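# Close the microwave door without disturbing the cup

## Task

Push the microwave door closed far enough that it latches. The microwave must stay where it is and the cup must remain upright on its top. At the end, neither hand may be in contact with the microwave or the cup.

## Robot and tools

Robot: two arms, left_arm and right_arm. Each ends in a sixteen-motor, four-digit hand with index, middle and ring fingers plus a thumb. right_arm carries a right hand and left_arm a mirrored left hand.

Frames. The scene frame has its origin at table-top height, halfway between the two nominal arm bases. +z is up, +x points out over the table, and +y is toward left_arm. Image left and right do not match these names. The calibrated bases are: left_arm at (+0.049, +0.283, 0) m, yawed slightly (quat_wxyz +1.000, 0, 0, -0.021); right_arm at (0, -0.298, 0) m (quat_wxyz +1.000, 0, 0, -0.003). Every hand pose, target and velocity in the results is given in that arm's own base frame. The fixed cameras and the table use the scene frame.

Hand point axes, for the right hand: +z runs along the straightened fingers toward the tips, +x crosses the palm away from the thumb, and +y points out of the palm's face. The palm surface is at y = -0.062 m. On the left hand, +x points toward the thumb instead. A rigid mast sticks out near the wrist on the palm side (x +0.05 to +0.10, z -0.16 to -0.11, up to y +0.06 m); it can strike objects. Straight fingertips reach roughly 0.12 m beyond the hand point along +z. Bending a finger first swings its tip toward +y.

execute_actions(actions, cameras). actions is a list of actions. Each action is a table of at most 15 rows, and each row is one control step of 1/30 s. If a table has fewer than 15 rows, its last row repeats for the remaining steps, so one action lasts 0.5 s. Every row holds exactly 48 numbers, each in [-1, 1], covering both arms even when only one moves. The order is:
1-6: left_arm dx, dy, dz, rx, ry, rz.
7-22: left hand motors, in this order: index_mcp, index_abd, index_pip, index_dip, thumb_cmc, thumb_axl, thumb_mcp, thumb_ipl, middle_mcp, middle_abd, middle_pip, middle_dip, ring_mcp, ring_abd, ring_pip, ring_dip.
23-24: left current_limit, speed.
25-30: right_arm dx..rz.
31-46: right hand motors, same order.
47-48: right current_limit, speed.

The first six numbers for each arm are an offset, not a pose. They are measured from that arm's Hand target as it stood when the action began, along the arm's own base axes. Every row in one action counts from that same starting target, not from the previous row. A new action starts from the updated target, so sending an offset again moves the arm further. Scale: 1.0 equals 0.6 m for dx, dy, dz and 180 degrees for rx, ry, rz, which together form one rotation vector turning about the target position. A translation longer than 1.0 gets shortened along its direction. All zeros re-requests the current target.

Each of the sixteen motor numbers is an absolute goal angle, spread linearly between the hinge's two stops. It is not an offset, so 0 is a real position. Values for a straight digit: _mcp -0.75, _abd 0.00, _pip -0.58, _dip -0.70, thumb_cmc -0.71, thumb_axl -0.68, thumb_mcp -0.23, thumb_ipl -0.17. Moving toward +1 curls the fingers toward the palm and swings the thumb around in front of the palm. current_limit maps linearly from -1 to +1 onto 0 to 550 mA. speed gives a set-point rate of (speed+1)/2 × 8.5 rad/s. The starting settings are current_limit +0.4 and speed -0.6, and settings last until changed. To leave a hand as it is, copy back its hand_goal, hand_current_limit and hand_speed.

cameras is a list of names (cam_head_left, cam_head_right, cam_high, or ["all"]), each image 896x504. An empty actions list returns all images by default. Otherwise no images come back unless requested.

zoom_image(camera, region): region is [x0, y0, x1, y1] in pixels of that camera's latest full image, at most 504 wide and 504 tall. It works only for a camera in the newest set of images. read_manual(section) returns licence texts only. finished_scene(scene) takes the current scene's number and ends that scene irreversibly; call it only once the door is latched and both hands are clear.

Results. end_effector_position (m) and end_effector_quat_wxyz are given per arm in its base frame. These can be a few cm off, more at long reach. "Hand target" is the last commanded pose after clipping, and the next offsets start from it. Other fields: joint positions, velocities (or "within noise"), joint torques (numbers 3 and 4 wrap at ±28 N m) and some step-by-step hand positions. For the hand there are hand_goal, hand_measured, hand_current_ma (positive pushes toward -1) and hand_state per motor. hand_state is one of moving, goal, blocked or overload. Motor temperatures are also listed.

Motion quirks. Each step, the commanded orientation is limited to 40 degrees from the measured one. The hand often stops short of its target, and right_arm's elbow sags downward, so aim higher or re-send the remaining distance. Friction can leave the hand a few cm off without any contact. To stop pressing against something, command the target back past the hand's actual position.

Avoid: hard impacts, slamming the door, strong pushes, knocking the cup over or shoving the microwave, and dropping anything. Avoid any contact between the two hands or arms, including one hand gripping the other's fingers. A finger motor drawing 495 mA or more for 5 s shuts down for 10 s. Joint motors heat up when holding loads, reaching far or pushing against an unreachable target. A MOTOR HOT line appears at 85 °C, and at 100 °C that arm drops. An arm stop discards new commands. Time keeps running while you think, and the robot holds its last command.

Each tool is called after "Emit:" as a command line: name --argument value for each argument, lists and objects as JSON in quotes; but a table of rows of numbers goes row by row, as --pt "numbers of a row", without its own name.

## Session

Emit:
execute_actions --actions '[]'

Scene clock: 0.00 s.
left_arm: end_effector_position=(+0.6310, -0.2659, +0.4028) hand_goal=(-0.754, +0.000, -0.576, -0.696, -0.714, -0.678, -0.226, -0.168, -0.754, +0.000, -0.576, -0.696, -0.754, +0.000, -0.576, -0.696) hand_measured=(-0.754, +0.000, -0.576, -0.696, -0.714, -0.678, -0.226, -0.168, -0.754, +0.000, -0.576, -0.696, -0.754, +0.000, -0.576, -0.696) hand_current_ma=(+0, +0, +0, +0, +0, +0, +0, +0, +0, +0, +0, +0, +0, +0, +0, +0) hand_state=(goal, overload, goal, goal, goal, goal, goal, goal, goal, goal, goal, goal, goal, goal, goal, goal) hand_current_limit=0.40 hand_speed=-0.60 end_effector_quat_wxyz=(+0.141, +0.963, +0.145, +0.180) | right_arm: end_effector_position=(+0.3224, -0.1741, +0.2987) hand_goal=(-0.754, +0.000, -0.576, -0.696, -0.714, -0.678, -0.226, -0.168, -0.754, +0.000, -0.576, -0.696, -0.754, +0.000, -0.576, -0.696) hand_measured=(-0.754, +0.000, -0.576, -0.696, -0.714, -0.678, -0.226, -0.168, -0.754, +0.000, -0.576, -0.696, -0.754, +0.000, -0.576, -0.696) hand_current_ma=(+0, +0, +0, +0, +0, +0, +0, +0, +0, +0, +0, +0, +0, +0, +0, +0) hand_state=(goal, goal, goal, goal, goal, goal, goal, goal, goal, goal, goal, goal, goal, goal, goal, goal) hand_current_limit=0.40 hand_speed=-0.60 end_effector_quat_wxyz=(+0.231, +0.730, -0.382, +0.518)
Joint positions: left_arm=[-0.291 1.719 1.971 -1.371 0.099 0.958] | right_arm=[-0.008 0.936 0.804 -0.416 0.816 2.051]
Joint velocities: within noise
Joint torques (N m): no reading
Motor temperatures (°C): left_arm=[27 37 26 31 30 25] | right_arm=[32 33 30 24 27 24]
Heat: left arm: hottest shoulder 37 °C; right arm: hottest shoulder 33 °C.
Hand target: left_arm +0.6324, -0.2664, +0.4229; +0.149, +0.958, +0.143, +0.197 | right_arm +0.3282, -0.1742, +0.3160; +0.224, +0.719, -0.387, +0.533

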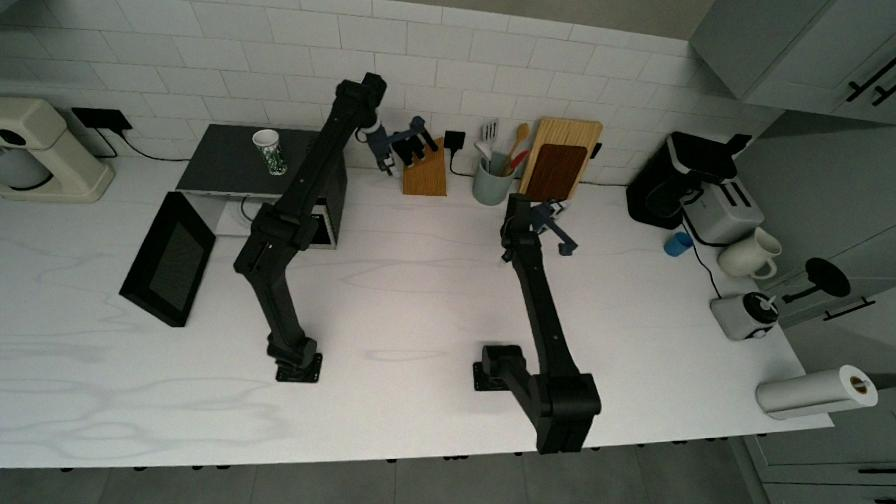

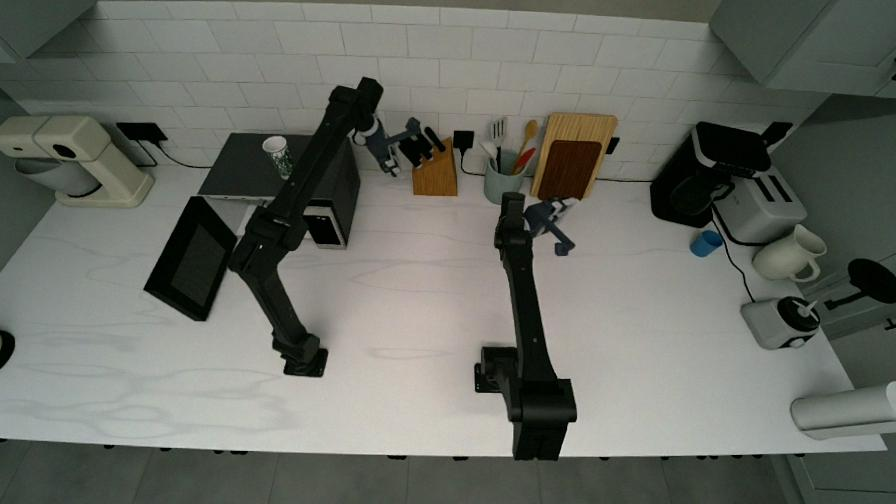

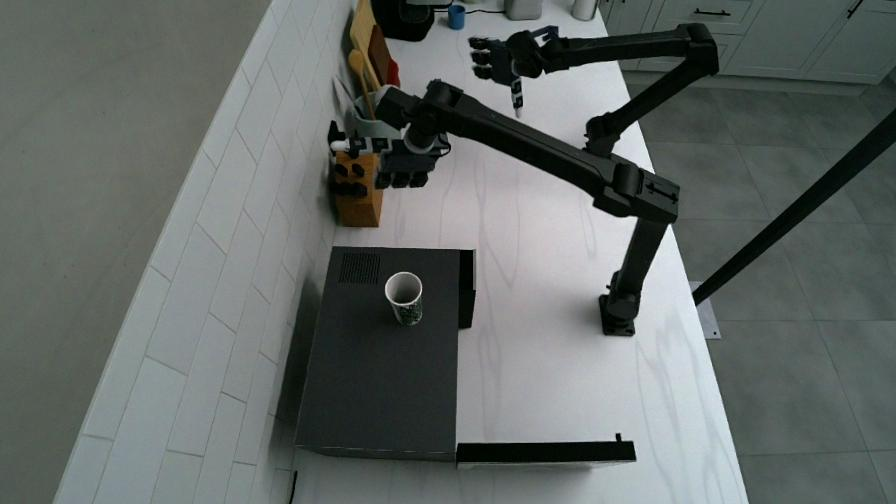

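Emit:
zoom_image --camera "cam_head_left" --region '[100, 80, 400, 340]'

Emit:
zoom_image --camera "cam_head_right" --region '[120, 80, 420, 340]'

Emit:
zoom_image --camera "cam_high" --region '[280, 220, 680, 504]'

Scaled by 1.680 from the camera's 896x504 image, which has a finer 1280x720 frame.

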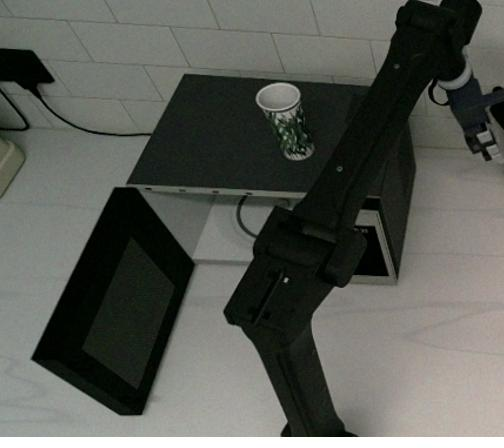

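Scaled by 1.680 from the camera's 896x504 image, which has a finer 1280x720 frame.

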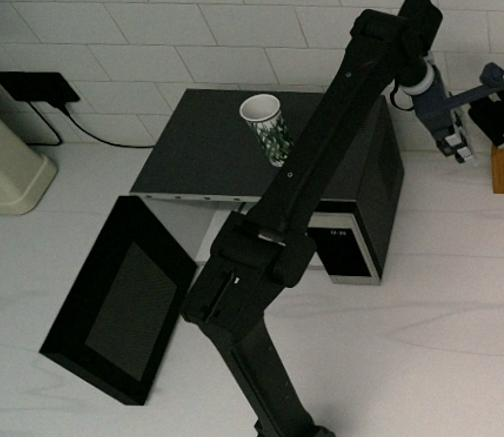

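Scaled by 1.260 from the camera's 896x504 image, which has a finer 1280x720 frame.

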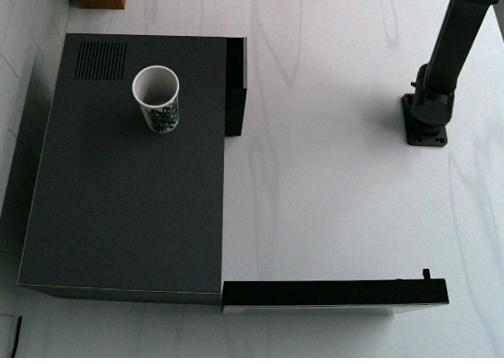

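Emit:
execute_actions --actions '[[[-0.125,0.111,0.02,0.008,0.04,0.048,0.479,0,-0.576,-0.696,-0.714,-0.678,-0.226,-0.168,0.479,0,-0.576,-0.696,0.479,0,-0.576,-0.696,0.4,-0.6,0,0,0,0,0,0,-0.754,0,-0.576,-0.696,-0.714,-0.678,-0.226,-0.168,-0.754,0,-0.576,-0.696,-0.754,0,-0.576,-0.696,0.4,-0.6]],[[-0.125,0.111,0.02,0.008,0.04,0.048,0.479,0,-0.576,-0.696,-0.714,-0.678,-0.226,-0.168,0.479,0,-0.576,-0.696,0.479,0,-0.576,-0.696,0.4,-0.6,0,0,0,0,0,0,-0.754,0,-0.576,-0.696,-0.714,-0.678,-0.226,-0.168,-0.754,0,-0.576,-0.696,-0.754,0,-0.576,-0.696,0.4,-0.6]],[[-0.125,0.111,0.01,0.008,0.04,0.048,0.479,0,-0.576,-0.696,-0.714,-0.678,-0.226,-0.168,0.479,0,-0.576,-0.696,0.479,0,-0.576,-0.696,0.4,-0.6,0,0,0,0,0,0,-0.754,0,-0.576,-0.696,-0.714,-0.678,-0.226,-0.168,-0.754,0,-0.576,-0.696,-0.754,0,-0.576,-0.696,0.4,-0.6]],[[-0.125,0.111,0.01,0.008,0.04,0.048,0.479,0,-0.576,-0.696,-0.714,-0.678,-0.226,-0.168,0.479,0,-0.576,-0.696,0.479,0,-0.576,-0.696,0.4,-0.6,0,0,0,0,0,0,-0.754,0,-0.576,-0.696,-0.714,-0.678,-0.226,-0.168,-0.754,0,-0.576,-0.696,-0.754,0,-0.576,-0.696,0.4,-0.6]]]' --cameras '["all"]'

Scene clock: 191.03 s.
left_arm: end_effector_position=(+0.3324, -0.0021, +0.4629) hand_goal=(+0.478, +0.000, -0.576, -0.696, -0.714, -0.678, -0.226, -0.168, +0.478, +0.000, -0.576, -0.696, +0.478, +0.000, -0.576, -0.696) hand_measured=(+0.462, +0.000, -0.576, -0.696, -0.716, -0.678, -0.222, -0.168, +0.464, +0.000, -0.576, -0.696, +0.464, +0.000, -0.576, -0.696) hand_current_ma=(-46, +0, -1, +0, -3, +1, +8, +0, -40, +0, -1, +0, -38, +0, -1, +0) hand_state=(goal, overload, goal, goal, goal, goal, goal, goal, goal, goal, goal, goal, goal, goal, goal, goal) hand_current_limit=0.40 hand_speed=-0.60 end_effector_quat_wxyz=(+0.083, +0.876, +0.434, +0.194) | right_arm: end_effector_position=(+0.3224, -0.1741, +0.2987) hand_goal=(-0.754, +0.000, -0.576, -0.696, -0.714, -0.678, -0.226, -0.168, -0.754, +0.000, -0.576, -0.696, -0.754, +0.000, -0.576, -0.696) hand_measured=(-0.754, -0.002, -0.576, -0.696, -0.714, -0.678, -0.226, -0.168, -0.754, -0.002, -0.576, -0.696, -0.754, -0.002, -0.576, -0.696) hand_current_ma=(+1, -1, -1, +0, +0, +1, +0, +0, +1, -1, -1, +0, +1, -1, -1, +0) hand_state=(goal, goal, goal, goal, goal, goal, goal, goal, goal, goal, goal, goal, goal, goal, goal, goal) hand_current_limit=0.40 hand_speed=-0.60 end_effector_quat_wxyz=(+0.231, +0.730, -0.382, +0.518)
Joint positions: left_arm=[0.15 0.866 1.394 -1.675 0.039 0.791] | right_arm=[-0.008 0.936 0.804 -0.416 0.816 2.051]
Joint torques (N m): left_arm=[0.44 -1.08 7.28 1.21 0.29 -0.06] | right_arm=[0.21 -3.66 11.07 2.21 0.46 -0.09]
Motor temperatures (°C): left_arm=[26 42 37 29 27 25] | right_arm=[31 32 45 25 27 23]
Heat: left arm: hottest shoulder 42 °C; right arm: hottest elbow 45 °C.
Hand target: left_arm +0.3325, +0.0001, +0.4590; -0.002, +0.898, +0.441, -0.002 | right_arm +0.3282, -0.1742, +0.3160; +0.224, +0.719, -0.387, +0.533
Off the commanded pose: left_arm 0.004 m, 25 deg | right_arm 0.018 m, 2 deg.
joint sent to its limit (left arm) — joint 4 (wrist pitch), lower limit. The joint targets are off in orientation, not in position.
Step readings (end_effector_position of left_arm | right_arm):
0: (+0.6310, -0.2659, +0.4028) | (+0.3224, -0.1741, +0.2987)
1: (+0.6308, -0.2657, +0.4028) | (+0.3224, -0.1741, +0.2987)
2: (+0.6292, -0.2633, +0.4022) | (+0.3224, -0.1741, +0.2987)
4: (+0.6160, -0.2532, +0.3964) | (+0.3224, -0.1741, +0.2987)
8: (+0.5818, -0.2280, +0.4023) | (+0.3224, -0.1741, +0.2987)
15: (+0.5567, -0.2033, +0.4489) | (+0.3224, -0.1741, +0.2987)
16: (+0.5551, -0.2024, +0.4503) | (+0.3224, -0.1741, +0.2987)
17: (+0.5520, -0.1989, +0.4489) | (+0.3224, -0.1741, +0.2987)
19: (+0.5355, -0.1883, +0.4374) | (+0.3224, -0.1741, +0.2987)
23: (+0.5047, -0.1591, +0.4280) | (+0.3224, -0.1741, +0.2987)
30: (+0.4846, -0.1365, +0.4547) | (+0.3224, -0.1741, +0.2987)
31: (+0.4831, -0.1359, +0.4556) | (+0.3224, -0.1741, +0.2987)
32: (+0.4801, -0.1333, +0.4539) | (+0.3224, -0.1741, +0.2987)
34: (+0.4653, -0.1230, +0.4418) | (+0.3224, -0.1741, +0.2987)
38: (+0.4353, -0.0908, +0.4362) | (+0.3224, -0.1741, +0.2987)
45: (+0.4065, -0.0700, +0.4645) | (+0.3224, -0.1741, +0.2987)
46: (+0.4050, -0.0695, +0.4650) | (+0.3224, -0.1741, +0.2987)
47: (+0.4024, -0.0671, +0.4629) | (+0.3224, -0.1741, +0.2987)
49: (+0.3904, -0.0542, +0.4510) | (+0.3224, -0.1741, +0.2987)
53: (+0.3612, -0.0191, +0.4461) | (+0.3224, -0.1741, +0.2987)
60: (+0.3306, -0.0031, +0.4712) | (+0.3224, -0.1741, +0.2987)

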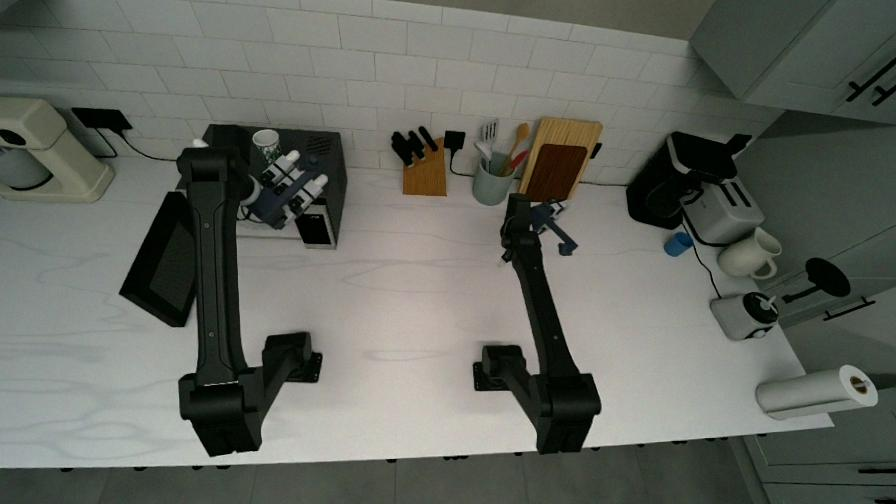

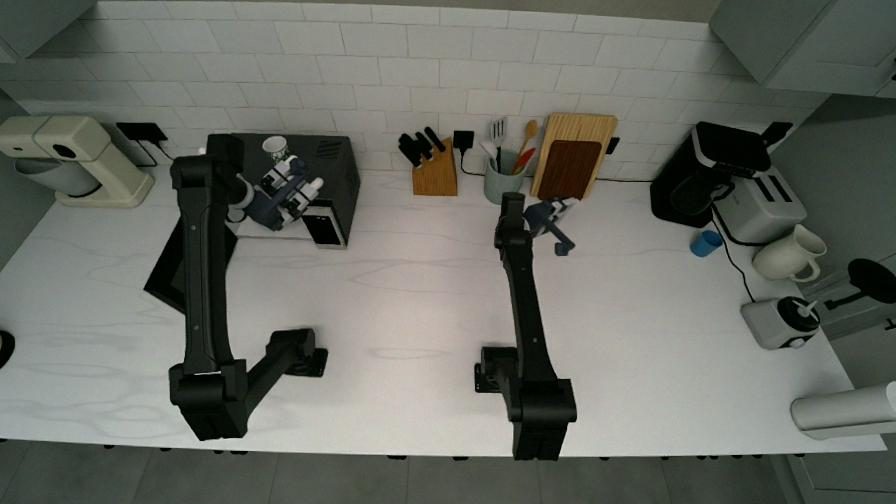

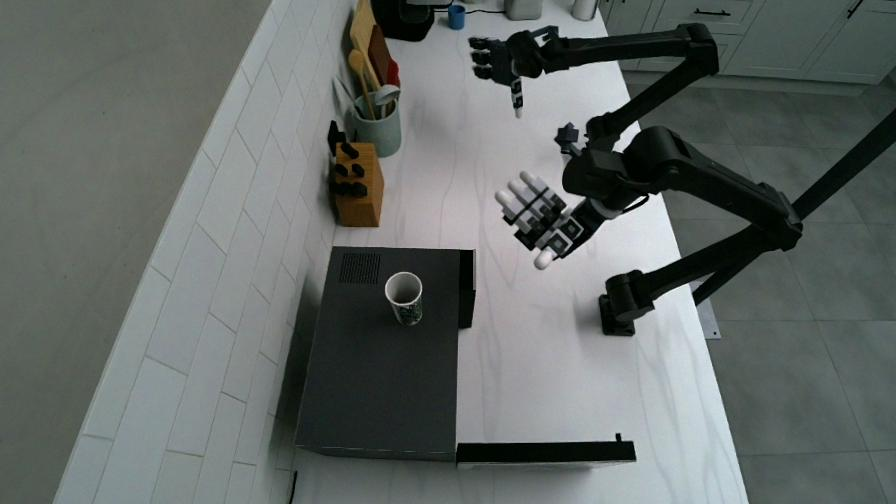

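Emit:
execute_actions --actions '[[[-0.032,0.176,-0.01,0,0,0,0.479,0,-0.576,-0.696,-0.714,-0.678,-0.226,-0.168,0.479,0,-0.576,-0.696,0.479,0,-0.576,-0.696,0.4,-0.6,0,0,0,0,0,0,-0.754,0,-0.576,-0.696,-0.714,-0.678,-0.226,-0.168,-0.754,0,-0.576,-0.696,-0.754,0,-0.576,-0.696,0.4,-0.6]],[[-0.032,0.176,-0.01,0,0,0,0.479,0,-0.576,-0.696,-0.714,-0.678,-0.226,-0.168,0.479,0,-0.576,-0.696,0.479,0,-0.576,-0.696,0.4,-0.6,0,0,0,0,0,0,-0.754,0,-0.576,-0.696,-0.714,-0.678,-0.226,-0.168,-0.754,0,-0.576,-0.696,-0.754,0,-0.576,-0.696,0.4,-0.6]],[[-0.032,0.176,-0.01,0,0,0,0.479,0,-0.576,-0.696,-0.714,-0.678,-0.226,-0.168,0.479,0,-0.576,-0.696,0.479,0,-0.576,-0.696,0.4,-0.6,0,0,0,0,0,0,-0.754,0,-0.576,-0.696,-0.714,-0.678,-0.226,-0.168,-0.754,0,-0.576,-0.696,-0.754,0,-0.576,-0.696,0.4,-0.6]],[[-0.032,0.176,-0.01,0,0,0,0.479,0,-0.576,-0.696,-0.714,-0.678,-0.226,-0.168,0.479,0,-0.576,-0.696,0.479,0,-0.576,-0.696,0.4,-0.6,0,0,0,0,0,0,-0.754,0,-0.576,-0.696,-0.714,-0.678,-0.226,-0.168,-0.754,0,-0.576,-0.696,-0.754,0,-0.576,-0.696,0.4,-0.6]],[[-0.032,0.176,-0.01,0,0,0,0.479,0,-0.576,-0.696,-0.714,-0.678,-0.226,-0.168,0.479,0,-0.576,-0.696,0.479,0,-0.576,-0.696,0.4,-0.6,0,0,0,0,0,0,-0.754,0,-0.576,-0.696,-0.714,-0.678,-0.226,-0.168,-0.754,0,-0.576,-0.696,-0.754,0,-0.576,-0.696,0.4,-0.6]]]' --cameras '["cam_high", "cam_head_left"]'

Scene clock: 210.03 s.
left_arm: end_effector_position=(+0.2326, +0.5270, +0.3991) hand_goal=(+0.478, +0.000, -0.576, -0.696, -0.714, -0.678, -0.226, -0.168, +0.478, +0.000, -0.576, -0.696, +0.478, +0.000, -0.576, -0.696) hand_measured=(+0.462, +0.004, -0.576, -0.696, -0.714, -0.678, -0.222, -0.168, +0.464, +0.000, -0.576, -0.696, +0.466, +0.000, -0.576, -0.696) hand_current_ma=(-45, +0, -1, +0, +0, +1, +9, +0, -38, +1, -1, +0, -34, +1, -1, +0) hand_state=(goal, overload, goal, goal, goal, goal, goal, goal, goal, goal, goal, goal, goal, goal, goal, goal) hand_current_limit=0.40 hand_speed=-0.60 end_effector_quat_wxyz=(-0.079, +0.874, +0.466, +0.117) | right_arm: end_effector_position=(+0.3224, -0.1741, +0.2987) hand_goal=(-0.754, +0.000, -0.576, -0.696, -0.714, -0.678, -0.226, -0.168, -0.754, +0.000, -0.576, -0.696, -0.754, +0.000, -0.576, -0.696) hand_measured=(-0.754, -0.002, -0.576, -0.696, -0.714, -0.678, -0.226, -0.168, -0.754, -0.002, -0.576, -0.696, -0.754, -0.002, -0.576, -0.696) hand_current_ma=(+1, -1, -1, +0, +0, +1, +0, +0, +1, -1, -1, +0, +1, -1, -1, +0) hand_state=(goal, goal, goal, goal, goal, goal, goal, goal, goal, goal, goal, goal, goal, goal, goal, goal) hand_current_limit=0.40 hand_speed=-0.60 end_effector_quat_wxyz=(+0.231, +0.730, -0.382, +0.518)
Joint positions: left_arm=[1.329 1.744 2.123 -1.676 0.068 1.911] | right_arm=[-0.008 0.936 0.804 -0.416 0.816 2.051]
Joint torques (N m): left_arm=[-1.38 -16.15 11.89 0.65 0.3 -0.06] | right_arm=[0.21 -3.72 11.07 2.21 0.46 -0.09]
Heat: left arm: hottest shoulder 39 °C; right arm: hottest elbow 45 °C.
Hand target: left_arm +0.2365, +0.5280, +0.4290; -0.002, +0.898, +0.440, -0.002 | right_arm +0.3282, -0.1742, +0.3160; +0.224, +0.719, -0.387, +0.533
Off the commanded pose: left_arm 0.030 m, 17 deg | right_arm 0.018 m, 2 deg.
joint sent to its limit (left arm) — joint 4 (wrist pitch), lower limit. The joint targets are off in orientation, not in position.
Step readings (end_effector_position of left_arm | right_arm):
0: (+0.3324, -0.0021, +0.4629) | (+0.3224, -0.1741, +0.2987)
1: (+0.3323, -0.0013, +0.4628) | (+0.3224, -0.1741, +0.2987)
2: (+0.3318, +0.0019, +0.4626) | (+0.3224, -0.1741, +0.2987)
4: (+0.3288, +0.0293, +0.4607) | (+0.3224, -0.1741, +0.2987)
8: (+0.3144, +0.0922, +0.4566) | (+0.3224, -0.1741, +0.2987)
15: (+0.3123, +0.1078, +0.4453) | (+0.3224, -0.1741, +0.2987)
16: (+0.3129, +0.1081, +0.4433) | (+0.3224, -0.1741, +0.2987)
17: (+0.3125, +0.1108, +0.4414) | (+0.3224, -0.1741, +0.2987)
19: (+0.3057, +0.1355, +0.4358) | (+0.3224, -0.1741, +0.2987)
23: (+0.2885, +0.1975, +0.4227) | (+0.3224, -0.1741, +0.2987)
30: (+0.2918, +0.2157, +0.4103) | (+0.3224, -0.1741, +0.2987)
31: (+0.2916, +0.2153, +0.4115) | (+0.3224, -0.1741, +0.2987)
32: (+0.2909, +0.2172, +0.4138) | (+0.3224, -0.1741, +0.2987)
34: (+0.2861, +0.2375, +0.4237) | (+0.3224, -0.1741, +0.2987)
38: (+0.2690, +0.2959, +0.4280) | (+0.3224, -0.1741, +0.2987)
45: (+0.2708, +0.3192, +0.4024) | (+0.3224, -0.1741, +0.2987)
46: (+0.2710, +0.3191, +0.4026) | (+0.3224, -0.1741, +0.2987)
47: (+0.2709, +0.3217, +0.4047) | (+0.3224, -0.1741, +0.2987)
49: (+0.2698, +0.3407, +0.4169) | (+0.3224, -0.1741, +0.2987)
53: (+0.2544, +0.3936, +0.4252) | (+0.3224, -0.1741, +0.2987)
60: (+0.2491, +0.4224, +0.3966) | (+0.3224, -0.1741, +0.2987)
61: (+0.2499, +0.4229, +0.3962) | (+0.3224, -0.1741, +0.2987)
62: (+0.2502, +0.4267, +0.3980) | (+0.3224, -0.1741, +0.2987)
64: (+0.2525, +0.4466, +0.4105) | (+0.3224, -0.1741, +0.2987)
68: (+0.2406, +0.4940, +0.4200) | (+0.3224, -0.1741, +0.2987)
75: (+0.2282, +0.5261, +0.3937) | (+0.3224, -0.1741, +0.2987)
Images, in order (width x height): cam_head_left 896x504, cam_high 896x504.

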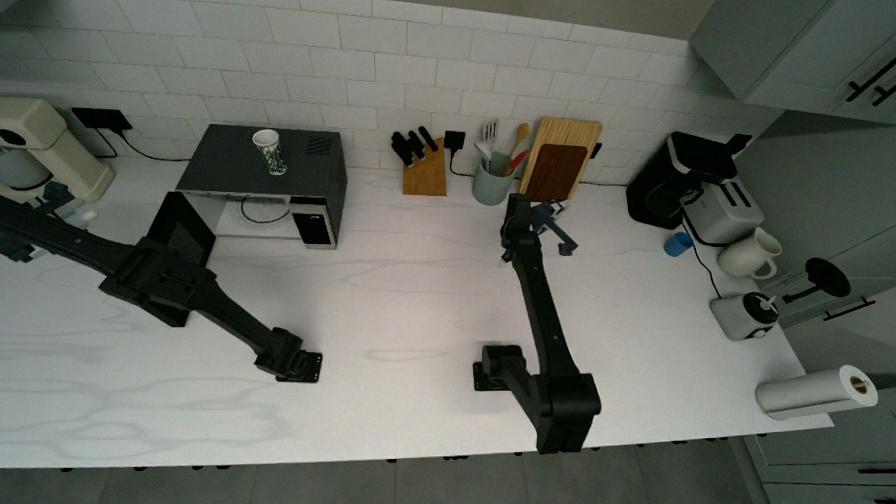

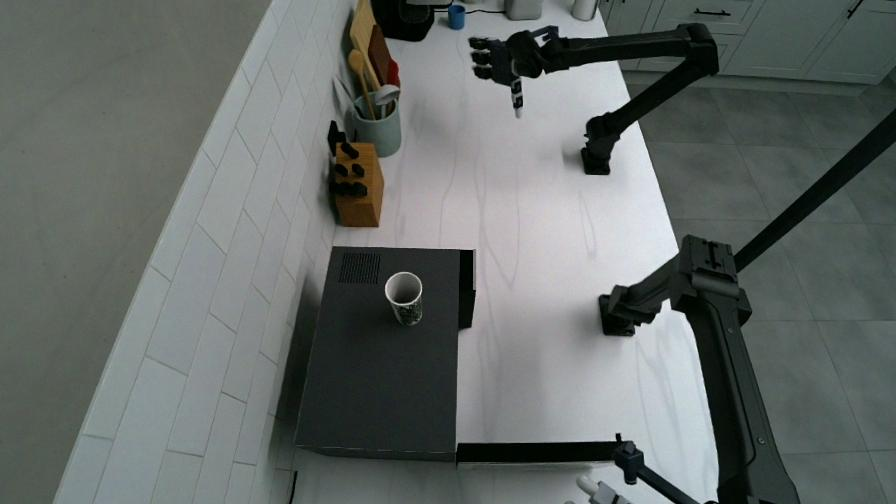

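Emit:
execute_actions --actions '[[[0,0.01,-0.1167,0,0,0,0.479,0,-0.576,-0.696,-0.714,-0.678,-0.226,-0.168,0.479,0,-0.576,-0.696,0.479,0,-0.576,-0.696,0.4,-0.6,0,0,0,0,0,0,-0.754,0,-0.576,-0.696,-0.714,-0.678,-0.226,-0.168,-0.754,0,-0.576,-0.696,-0.754,0,-0.576,-0.696,0.4,-0.6]],[[0,0,-0.1167,0,0,0,0.479,0,-0.576,-0.696,-0.714,-0.678,-0.226,-0.168,0.479,0,-0.576,-0.696,0.479,0,-0.576,-0.696,0.4,-0.6,0,0,0,0,0,0,-0.754,0,-0.576,-0.696,-0.714,-0.678,-0.226,-0.168,-0.754,0,-0.576,-0.696,-0.754,0,-0.576,-0.696,0.4,-0.6]],[[0,0,-0.1167,0,0,0,0.479,0,-0.576,-0.696,-0.714,-0.678,-0.226,-0.168,0.479,0,-0.576,-0.696,0.479,0,-0.576,-0.696,0.4,-0.6,0,0,0,0,0,0,-0.754,0,-0.576,-0.696,-0.714,-0.678,-0.226,-0.168,-0.754,0,-0.576,-0.696,-0.754,0,-0.576,-0.696,0.4,-0.6]]]' --cameras '["cam_high", "cam_head_right"]'

Scene clock: 229.97 s.
left_arm: end_effector_position=(+0.2320, +0.5351, +0.2162) hand_goal=(+0.478, +0.000, -0.576, -0.696, -0.714, -0.678, -0.226, -0.168, +0.478, +0.000, -0.576, -0.696, +0.478, +0.000, -0.576, -0.696) hand_measured=(+0.462, +0.004, -0.576, -0.696, -0.714, -0.678, -0.222, -0.168, +0.464, +0.000, -0.576, -0.696, +0.466, +0.000, -0.576, -0.696) hand_current_ma=(-45, +0, -1, +0, +0, +1, +9, +0, -38, +1, -1, +0, -34, +1, -1, +0) hand_state=(goal, overload, goal, goal, goal, goal, goal, goal, goal, goal, goal, goal, goal, goal, goal, goal) hand_current_limit=0.40 hand_speed=-0.60 end_effector_quat_wxyz=(+0.004, +0.894, +0.448, -0.006) | right_arm: end_effector_position=(+0.3224, -0.1741, +0.2987) hand_goal=(-0.754, +0.000, -0.576, -0.696, -0.714, -0.678, -0.226, -0.168, -0.754, +0.000, -0.576, -0.696, -0.754, +0.000, -0.576, -0.696) hand_measured=(-0.754, -0.002, -0.576, -0.696, -0.714, -0.678, -0.226, -0.168, -0.754, -0.002, -0.576, -0.696, -0.754, -0.002, -0.576, -0.696) hand_current_ma=(+1, -1, -1, +0, +0, +1, +0, +0, +1, -1, -1, +0, +1, -1, -1, +0) hand_state=(goal, goal, goal, goal, goal, goal, goal, goal, goal, goal, goal, goal, goal, goal, goal, goal) hand_current_limit=0.40 hand_speed=-0.60 end_effector_quat_wxyz=(+0.231, +0.730, -0.382, +0.518)
Joint positions: left_arm=[1.312 1.901 1.894 -1.578 -0.003 1.953] | right_arm=[-0.008 0.936 0.804 -0.416 0.816 2.051]
Joint torques (N m): left_arm=[-1.08 -18.61 7.71 0.49 0.27 0.05] | right_arm=[0.21 -3.72 11.07 2.21 0.46 -0.09]
Heat: left arm: hottest shoulder 39 °C; right arm: hottest elbow 46 °C.
Hand target: left_arm +0.2364, +0.5341, +0.2192; -0.002, +0.898, +0.441, -0.002 | right_arm +0.3282, -0.1742, +0.3160; +0.224, +0.719, -0.387, +0.533
Off the commanded pose: left_arm 0.005 m, 1 deg | right_arm 0.018 m, 2 deg.
Step readings (end_effector_position of left_arm | right_arm):
0: (+0.2326, +0.5270, +0.3991) | (+0.3224, -0.1741, +0.2987)
1: (+0.2324, +0.5270, +0.3990) | (+0.3224, -0.1741, +0.2987)
2: (+0.2316, +0.5273, +0.3982) | (+0.3224, -0.1741, +0.2987)
4: (+0.2304, +0.5282, +0.3955) | (+0.3224, -0.1741, +0.2987)
8: (+0.2305, +0.5319, +0.3842) | (+0.3224, -0.1741, +0.2987)
15: (+0.2326, +0.5371, +0.3602) | (+0.3224, -0.1741, +0.2987)
16: (+0.2327, +0.5373, +0.3581) | (+0.3224, -0.1741, +0.2987)
17: (+0.2321, +0.5371, +0.3550) | (+0.3224, -0.1741, +0.2987)
19: (+0.2306, +0.5348, +0.3452) | (+0.3224, -0.1741, +0.2987)
23: (+0.2309, +0.5339, +0.3171) | (+0.3224, -0.1741, +0.2987)
30: (+0.2329, +0.5380, +0.2826) | (+0.3224, -0.1741, +0.2987)
31: (+0.2330, +0.5379, +0.2810) | (+0.3224, -0.1741, +0.2987)
32: (+0.2330, +0.5378, +0.2775) | (+0.3224, -0.1741, +0.2987)
34: (+0.2325, +0.5362, +0.2665) | (+0.3224, -0.1741, +0.2987)
38: (+0.2312, +0.5319, +0.2359) | (+0.3224, -0.1741, +0.2987)
45: (+0.2318, +0.5346, +0.2162) | (+0.3224, -0.1741, +0.2987)
Images, in order (width x height): cam_head_right 896x504, cam_high 896x504.

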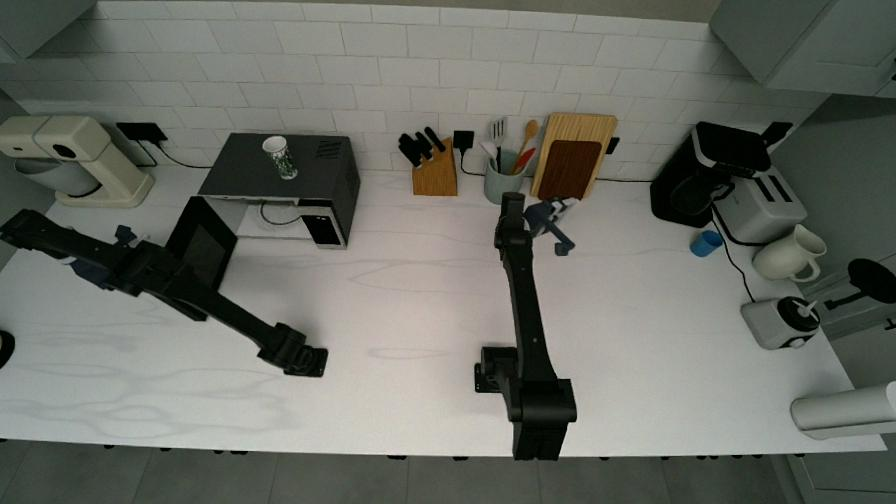

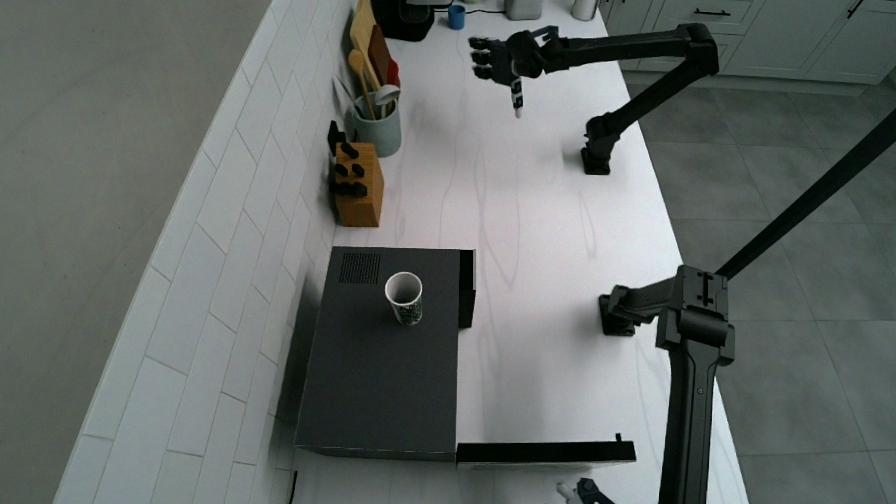

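Emit:
execute_actions --actions '[[[0.02,-0.037,-0.06,0,0,0,0.479,0,-0.576,-0.696,-0.714,-0.678,-0.226,-0.168,0.479,0,-0.576,-0.696,0.479,0,-0.576,-0.696,0.4,-0.6,0,0,0,0,0,0,-0.754,0,-0.576,-0.696,-0.714,-0.678,-0.226,-0.168,-0.754,0,-0.576,-0.696,-0.754,0,-0.576,-0.696,0.4,-0.6]],[[-0.008,-0.073,0,0,0,0,0.479,0,-0.576,-0.696,-0.714,-0.678,-0.226,-0.168,0.479,0,-0.576,-0.696,0.479,0,-0.576,-0.696,0.4,-0.6,0,0,0,0,0,0,-0.754,0,-0.576,-0.696,-0.714,-0.678,-0.226,-0.168,-0.754,0,-0.576,-0.696,-0.754,0,-0.576,-0.696,0.4,-0.6]],[[-0.008,-0.073,0,0,0,0,0.479,0,-0.576,-0.696,-0.714,-0.678,-0.226,-0.168,0.479,0,-0.576,-0.696,0.479,0,-0.576,-0.696,0.4,-0.6,0,0,0,0,0,0,-0.754,0,-0.576,-0.696,-0.714,-0.678,-0.226,-0.168,-0.754,0,-0.576,-0.696,-0.754,0,-0.576,-0.696,0.4,-0.6]]]' --cameras '["cam_high", "cam_head_right"]'

Scene clock: 254.37 s.
left_arm: end_effector_position=(+0.2359, +0.4296, +0.1783) hand_goal=(+0.478, +0.000, -0.576, -0.696, -0.714, -0.678, -0.226, -0.168, +0.478, +0.000, -0.576, -0.696, +0.478, +0.000, -0.576, -0.696) hand_measured=(+0.462, +0.004, -0.576, -0.696, -0.714, -0.678, -0.222, -0.168, +0.464, +0.000, -0.576, -0.696, +0.464, -0.020, -0.580, -0.698) hand_current_ma=(-45, +0, -1, +0, +0, +1, +9, +0, -38, +0, -1, +0, -41, -47, -9, -3) hand_state=(goal, overload, goal, goal, goal, goal, goal, goal, goal, goal, goal, goal, goal, goal, goal, goal) hand_current_limit=0.40 hand_speed=-0.60 end_effector_quat_wxyz=(+0.001, +0.894, +0.449, -0.007) | right_arm: end_effector_position=(+0.3224, -0.1741, +0.2987) hand_goal=(-0.754, +0.000, -0.576, -0.696, -0.714, -0.678, -0.226, -0.168, -0.754, +0.000, -0.576, -0.696, -0.754, +0.000, -0.576, -0.696) hand_measured=(-0.754, -0.002, -0.576, -0.696, -0.714, -0.678, -0.226, -0.168, -0.754, -0.002, -0.576, -0.696, -0.754, -0.002, -0.576, -0.696) hand_current_ma=(+1, -1, -1, +0, +0, +1, +0, +0, +1, -1, -1, +0, +1, -1, -1, +0) hand_state=(goal, goal, goal, goal, goal, goal, goal, goal, goal, goal, goal, goal, goal, goal, goal, goal) hand_current_limit=0.40 hand_speed=-0.60 end_effector_quat_wxyz=(+0.231, +0.730, -0.382, +0.518)
Joint positions: left_arm=[1.247 1.64 1.437 -1.379 -0.008 1.887] | right_arm=[-0.008 0.936 0.804 -0.416 0.816 2.051]
Joint torques (N m): left_arm=[-1.08 -14.92 6.84 0.28 0.44 0.06] | right_arm=[0.21 -3.66 11.08 2.21 0.46 -0.09]
Heat: left arm: hottest shoulder 41 °C; right arm: hottest elbow 46 °C.
Hand target: left_arm +0.2388, +0.4243, +0.1830; -0.002, +0.898, +0.441, -0.002 | right_arm +0.3282, -0.1742, +0.3160; +0.224, +0.719, -0.387, +0.533
Off the commanded pose: left_arm 0.008 m, 1 deg | right_arm 0.018 m, 2 deg.
Step readings (end_effector_position of left_arm | right_arm):
0: (+0.2320, +0.5351, +0.2162) | (+0.3224, -0.1741, +0.2987)
1: (+0.2321, +0.5349, +0.2153) | (+0.3224, -0.1741, +0.2987)
2: (+0.2326, +0.5348, +0.2127) | (+0.3224, -0.1741, +0.2987)
4: (+0.2334, +0.5298, +0.2029) | (+0.3224, -0.1741, +0.2987)
8: (+0.2388, +0.5146, +0.1802) | (+0.3224, -0.1741, +0.2987)
15: (+0.2479, +0.5103, +0.1718) | (+0.3224, -0.1741, +0.2987)
16: (+0.2478, +0.5101, +0.1714) | (+0.3224, -0.1741, +0.2987)
17: (+0.2473, +0.5084, +0.1704) | (+0.3224, -0.1741, +0.2987)
19: (+0.2440, +0.4989, +0.1667) | (+0.3224, -0.1741, +0.2987)
23: (+0.2391, +0.4816, +0.1694) | (+0.3224, -0.1741, +0.2987)
30: (+0.2399, +0.4735, +0.1784) | (+0.3224, -0.1741, +0.2987)
31: (+0.2397, +0.4728, +0.1778) | (+0.3224, -0.1741, +0.2987)
32: (+0.2391, +0.4711, +0.1762) | (+0.3224, -0.1741, +0.2987)
34: (+0.2365, +0.4628, +0.1722) | (+0.3224, -0.1741, +0.2987)
38: (+0.2333, +0.4407, +0.1727) | (+0.3224, -0.1741, +0.2987)
45: (+0.2362, +0.4305, +0.1794) | (+0.3224, -0.1741, +0.2987)
Images, in order (width x height): cam_head_right 896x504, cam_high 896x504.

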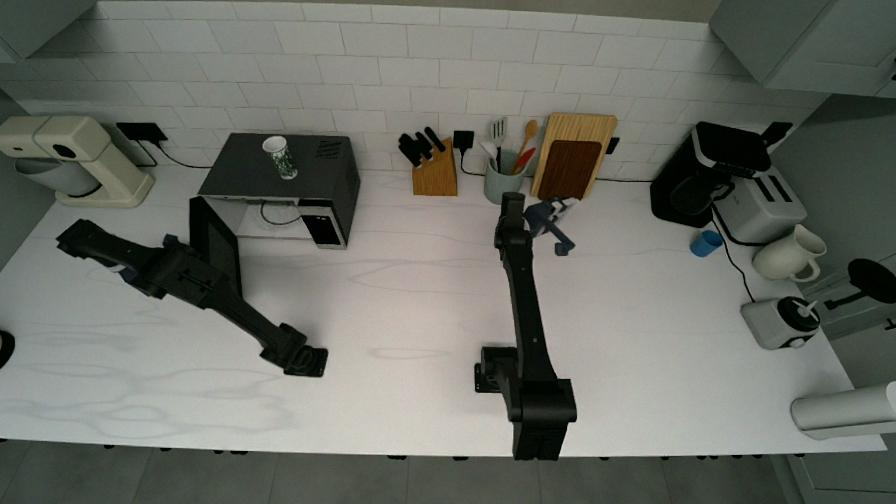

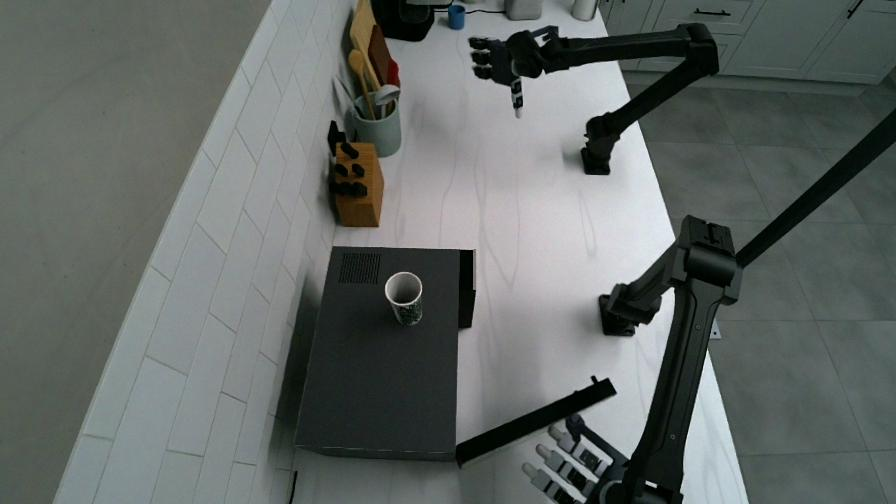

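Emit:
execute_actions --actions '[[[0.011,-0.07,0,0,0,0,0.479,0,-0.576,-0.696,-0.714,-0.678,-0.226,-0.168,0.479,0,-0.576,-0.696,0.479,0,-0.576,-0.696,0.4,-0.6,0,0,0,0,0,0,-0.754,0,-0.576,-0.696,-0.714,-0.678,-0.226,-0.168,-0.754,0,-0.576,-0.696,-0.754,0,-0.576,-0.696,0.4,-0.6]],[[0.011,-0.07,0,0,0,0,0.479,0,-0.576,-0.696,-0.714,-0.678,-0.226,-0.168,0.479,0,-0.576,-0.696,0.479,0,-0.576,-0.696,0.4,-0.6,0,0,0,0,0,0,-0.754,0,-0.576,-0.696,-0.714,-0.678,-0.226,-0.168,-0.754,0,-0.576,-0.696,-0.754,0,-0.576,-0.696,0.4,-0.6]],[[0.023,-0.071,0,0,0,0.0415,0.479,0,-0.576,-0.696,-0.714,-0.678,-0.226,-0.168,0.479,0,-0.576,-0.696,0.479,0,-0.576,-0.696,0.4,-0.6,0,0,0,0,0,0,-0.754,0,-0.576,-0.696,-0.714,-0.678,-0.226,-0.168,-0.754,0,-0.576,-0.696,-0.754,0,-0.576,-0.696,0.4,-0.6]],[[0.023,-0.071,0,0,0,0.0415,0.479,0,-0.576,-0.696,-0.714,-0.678,-0.226,-0.168,0.479,0,-0.576,-0.696,0.479,0,-0.576,-0.696,0.4,-0.6,0,0,0,0,0,0,-0.754,0,-0.576,-0.696,-0.714,-0.678,-0.226,-0.168,-0.754,0,-0.576,-0.696,-0.754,0,-0.576,-0.696,0.4,-0.6]]]' --cameras '["cam_high", "cam_head_right"]'

Scene clock: 272.50 s.
left_arm: end_effector_position=(+0.2786, +0.2597, +0.1803) hand_goal=(+0.478, +0.000, -0.576, -0.696, -0.714, -0.678, -0.226, -0.168, +0.478, +0.000, -0.576, -0.696, +0.478, +0.000, -0.576, -0.696) hand_measured=(+0.456, -0.072, -0.584, -0.700, -0.714, -0.678, -0.222, -0.168, +0.464, -0.002, -0.578, -0.696, +0.472, -0.004, -0.576, -0.694) hand_current_ma=(-69, +0, -15, -8, +0, +1, +9, +0, -38, -3, -4, +0, -14, -6, +0, +3) hand_state=(blocked, overload, goal, goal, goal, goal, goal, goal, goal, goal, goal, goal, goal, goal, goal, goal) hand_current_limit=0.40 hand_speed=-0.60 end_effector_quat_wxyz=(-0.002, +0.833, +0.553, -0.004) | right_arm: end_effector_position=(+0.3224, -0.1741, +0.2987) hand_goal=(-0.754, +0.000, -0.576, -0.696, -0.714, -0.678, -0.226, -0.168, -0.754, +0.000, -0.576, -0.696, -0.754, +0.000, -0.576, -0.696) hand_measured=(-0.754, -0.002, -0.576, -0.696, -0.714, -0.678, -0.226, -0.168, -0.754, -0.002, -0.576, -0.696, -0.754, -0.002, -0.576, -0.696) hand_current_ma=(+1, -1, -1, +0, +0, +1, +0, +0, +1, -1, -1, +0, +1, -1, -1, +0) hand_state=(goal, goal, goal, goal, goal, goal, goal, goal, goal, goal, goal, goal, goal, goal, goal, goal) hand_current_limit=0.40 hand_speed=-0.60 end_effector_quat_wxyz=(+0.231, +0.730, -0.382, +0.518)
Joint positions: left_arm=[0.955 1.234 1.018 -1.361 -0.008 1.354] | right_arm=[-0.008 0.936 0.804 -0.416 0.816 2.051]
Joint torques (N m): left_arm=[-1.08 -8.12 7.25 0.02 0.44 -0.16] | right_arm=[0.21 -3.72 11.06 2.22 0.46 -0.09]
Heat: left arm: hottest shoulder 41 °C; right arm: hottest elbow 46 °C.
Hand target: left_arm +0.2796, +0.2550, +0.1831; -0.002, +0.833, +0.553, -0.002 | right_arm +0.3282, -0.1742, +0.3160; +0.224, +0.719, -0.387, +0.533
Off the commanded pose: left_arm 0.005 m, 0 deg | right_arm 0.018 m, 2 deg.
Step readings (end_effector_position of left_arm | right_arm):
0: (+0.2359, +0.4296, +0.1783) | (+0.3224, -0.1741, +0.2987)
1: (+0.2357, +0.4291, +0.1778) | (+0.3224, -0.1741, +0.2987)
2: (+0.2356, +0.4278, +0.1770) | (+0.3224, -0.1741, +0.2987)
4: (+0.2343, +0.4204, +0.1741) | (+0.3224, -0.1741, +0.2987)
8: (+0.2359, +0.3995, +0.1747) | (+0.3224, -0.1741, +0.2987)
15: (+0.2443, +0.3876, +0.1801) | (+0.3224, -0.1741, +0.2987)
16: (+0.2442, +0.3868, +0.1794) | (+0.3224, -0.1741, +0.2987)
17: (+0.2446, +0.3850, +0.1785) | (+0.3224, -0.1741, +0.2987)
19: (+0.2428, +0.3779, +0.1755) | (+0.3224, -0.1741, +0.2987)
23: (+0.2432, +0.3564, +0.1754) | (+0.3224, -0.1741, +0.2987)
30: (+0.2511, +0.3461, +0.1810) | (+0.3224, -0.1741, +0.2987)
31: (+0.2510, +0.3456, +0.1804) | (+0.3224, -0.1741, +0.2987)
32: (+0.2514, +0.3435, +0.1793) | (+0.3224, -0.1741, +0.2987)
34: (+0.2494, +0.3352, +0.1757) | (+0.3224, -0.1741, +0.2987)
38: (+0.2544, +0.3119, +0.1757) | (+0.3224, -0.1741, +0.2987)
45: (+0.2646, +0.3016, +0.1816) | (+0.3224, -0.1741, +0.2987)
46: (+0.2648, +0.3015, +0.1812) | (+0.3224, -0.1741, +0.2987)
47: (+0.2656, +0.2994, +0.1801) | (+0.3224, -0.1741, +0.2987)
49: (+0.2649, +0.2914, +0.1767) | (+0.3224, -0.1741, +0.2987)
53: (+0.2700, +0.2684, +0.1768) | (+0.3224, -0.1741, +0.2987)
60: (+0.2777, +0.2579, +0.1803) | (+0.3224, -0.1741, +0.2987)
Images, in order (width x height): cam_head_right 896x504, cam_high 896x504.

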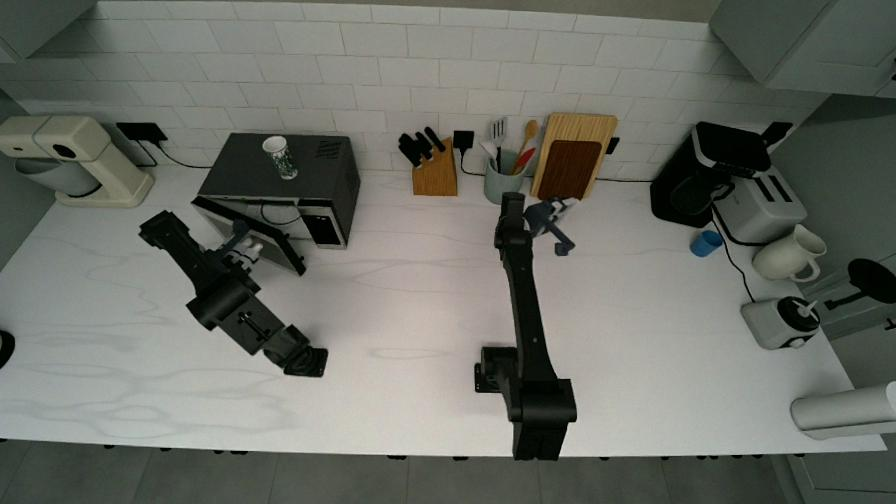

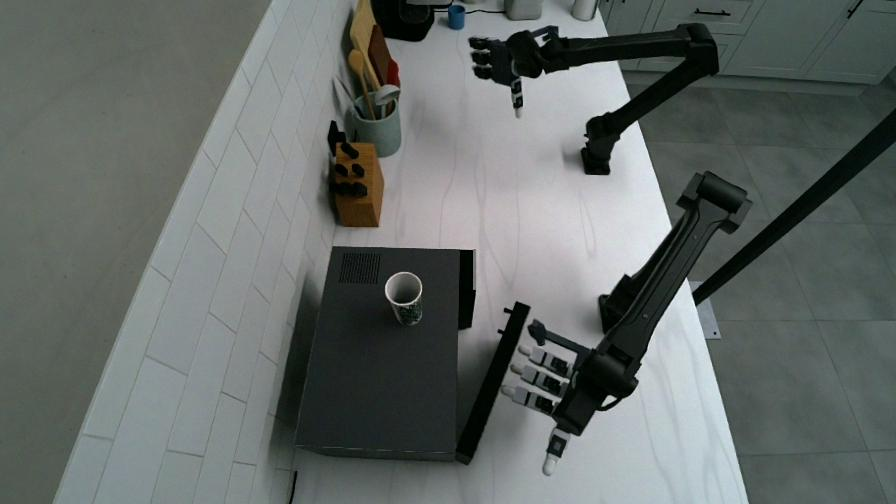

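Emit:
execute_actions --actions '[[[0.036,-0.074,0,0,0,0.05,0.479,0,-0.576,-0.696,-0.714,-0.678,-0.226,-0.168,0.479,0,-0.576,-0.696,0.479,0,-0.576,-0.696,0.4,-0.6,0,0,0,0,0,0,-0.754,0,-0.576,-0.696,-0.714,-0.678,-0.226,-0.168,-0.754,0,-0.576,-0.696,-0.754,0,-0.576,-0.696,0.4,-0.6]],[[0.036,-0.065,0,0,0,0.05,0.479,0,-0.576,-0.696,-0.714,-0.678,-0.226,-0.168,0.479,0,-0.576,-0.696,0.479,0,-0.576,-0.696,0.4,-0.6,0,0,0,0,0,0,-0.754,0,-0.576,-0.696,-0.714,-0.678,-0.226,-0.168,-0.754,0,-0.576,-0.696,-0.754,0,-0.576,-0.696,0.4,-0.6]],[[0.034,-0.024,0,0,0,0.04,0.479,0,-0.576,-0.696,-0.714,-0.678,-0.226,-0.168,0.479,0,-0.576,-0.696,0.479,0,-0.576,-0.696,0.4,-0.6,0,0,0,0,0,0,-0.754,0,-0.576,-0.696,-0.714,-0.678,-0.226,-0.168,-0.754,0,-0.576,-0.696,-0.754,0,-0.576,-0.696,0.4,-0.6]]]' --cameras '["cam_high", "cam_head_right"]'

Scene clock: 288.80 s.
left_arm: end_effector_position=(+0.3333, +0.1538, +0.1799) hand_goal=(+0.478, +0.000, -0.576, -0.696, -0.714, -0.678, -0.226, -0.168, +0.478, +0.000, -0.576, -0.696, +0.478, +0.000, -0.576, -0.696) hand_measured=(+0.458, -0.404, -0.582, -0.700, -0.714, -0.678, -0.222, -0.168, +0.472, -0.004, -0.576, -0.694, +0.478, +0.010, -0.574, -0.694) hand_current_ma=(-60, +0, -14, -7, +0, +1, +9, +0, -15, -5, +0, +4, -1, +18, +4, +4) hand_state=(blocked, overload, goal, goal, goal, goal, goal, goal, goal, goal, goal, goal, goal, goal, goal, goal) hand_current_limit=0.40 hand_speed=-0.60 end_effector_quat_wxyz=(-0.005, +0.704, +0.710, -0.011) | right_arm: end_effector_position=(+0.3224, -0.1741, +0.2987) hand_goal=(-0.754, +0.000, -0.576, -0.696, -0.714, -0.678, -0.226, -0.168, -0.754, +0.000, -0.576, -0.696, -0.754, +0.000, -0.576, -0.696) hand_measured=(-0.754, -0.002, -0.576, -0.696, -0.714, -0.678, -0.226, -0.168, -0.754, -0.002, -0.576, -0.696, -0.754, -0.002, -0.576, -0.696) hand_current_ma=(+1, -1, -1, +0, +0, +1, +0, +0, +1, -1, -1, +0, +1, -1, -1, +0) hand_state=(goal, goal, goal, goal, goal, goal, goal, goal, goal, goal, goal, goal, goal, goal, goal, goal) hand_current_limit=0.40 hand_speed=-0.60 end_effector_quat_wxyz=(+0.231, +0.730, -0.382, +0.518)
Joint positions: left_arm=[0.483 1.101 0.918 -1.412 -0.004 0.476] | right_arm=[-0.008 0.936 0.804 -0.416 0.816 2.051]
Joint torques (N m): left_arm=[-1.49 -3.84 8.72 1.24 0.29 -0.6] | right_arm=[0.21 -3.72 11.06 2.21 0.46 -0.1]
Heat: left arm: hottest shoulder 39 °C; right arm: hottest elbow 46 °C.
Hand target: left_arm +0.3432, +0.1573, +0.1830; -0.001, +0.692, +0.722, -0.002 | right_arm +0.3282, -0.1742, +0.3160; +0.224, +0.719, -0.387, +0.533
Off the commanded pose: left_arm 0.011 m, 2 deg | right_arm 0.018 m, 2 deg.
Step readings (end_effector_position of left_arm | right_arm):
0: (+0.2786, +0.2598, +0.1803) | (+0.3224, -0.1741, +0.2987)
1: (+0.2787, +0.2595, +0.1800) | (+0.3224, -0.1741, +0.2987)
2: (+0.2796, +0.2583, +0.1796) | (+0.3224, -0.1741, +0.2987)
4: (+0.2818, +0.2498, +0.1775) | (+0.3224, -0.1741, +0.2987)
8: (+0.2911, +0.2232, +0.1789) | (+0.3224, -0.1741, +0.2987)
15: (+0.3004, +0.2103, +0.1808) | (+0.3224, -0.1741, +0.2987)
16: (+0.3006, +0.2107, +0.1806) | (+0.3224, -0.1741, +0.2987)
17: (+0.3019, +0.2101, +0.1805) | (+0.3224, -0.1741, +0.2987)
19: (+0.3054, +0.2032, +0.1794) | (+0.3224, -0.1741, +0.2987)
23: (+0.3170, +0.1782, +0.1804) | (+0.3224, -0.1741, +0.2987)
30: (+0.3241, +0.1703, +0.1817) | (+0.3224, -0.1741, +0.2987)
31: (+0.3241, +0.1710, +0.1817) | (+0.3224, -0.1741, +0.2987)
32: (+0.3248, +0.1707, +0.1816) | (+0.3224, -0.1741, +0.2987)
34: (+0.3279, +0.1673, +0.1815) | (+0.3224, -0.1741, +0.2987)
38: (+0.3356, +0.1556, +0.1813) | (+0.3224, -0.1741, +0.2987)
45: (+0.3339, +0.1539, +0.1801) | (+0.3224, -0.1741, +0.2987)
Images, in order (width x height): cam_head_right 896x504, cam_high 896x504.

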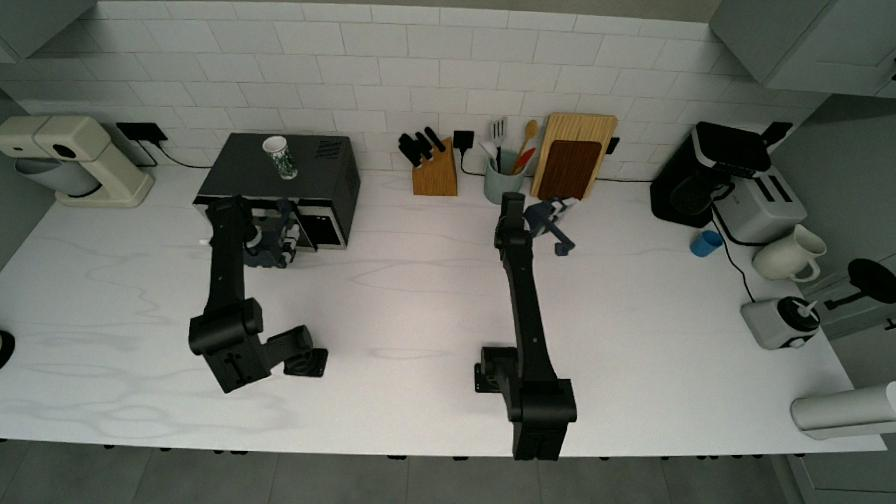

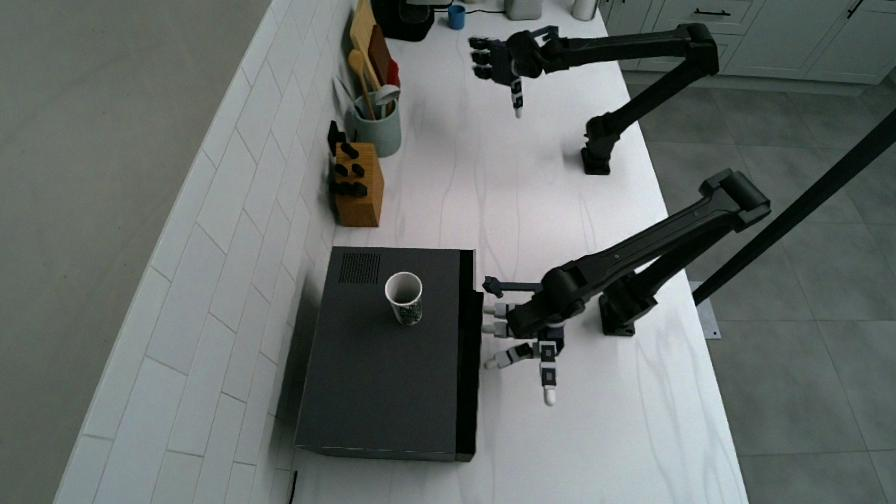

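Emit:
zoom_image --camera "cam_high" --region '[420, 230, 580, 480]'

Scaled by 2.016 from the camera's 896x504 image, which has a finer 1280x720 frame.

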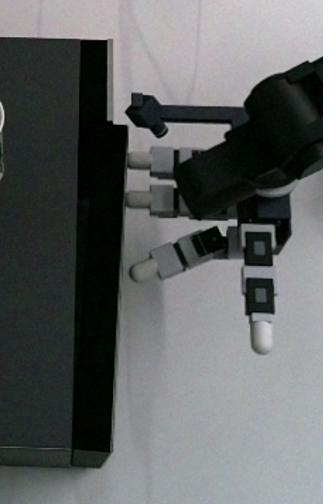

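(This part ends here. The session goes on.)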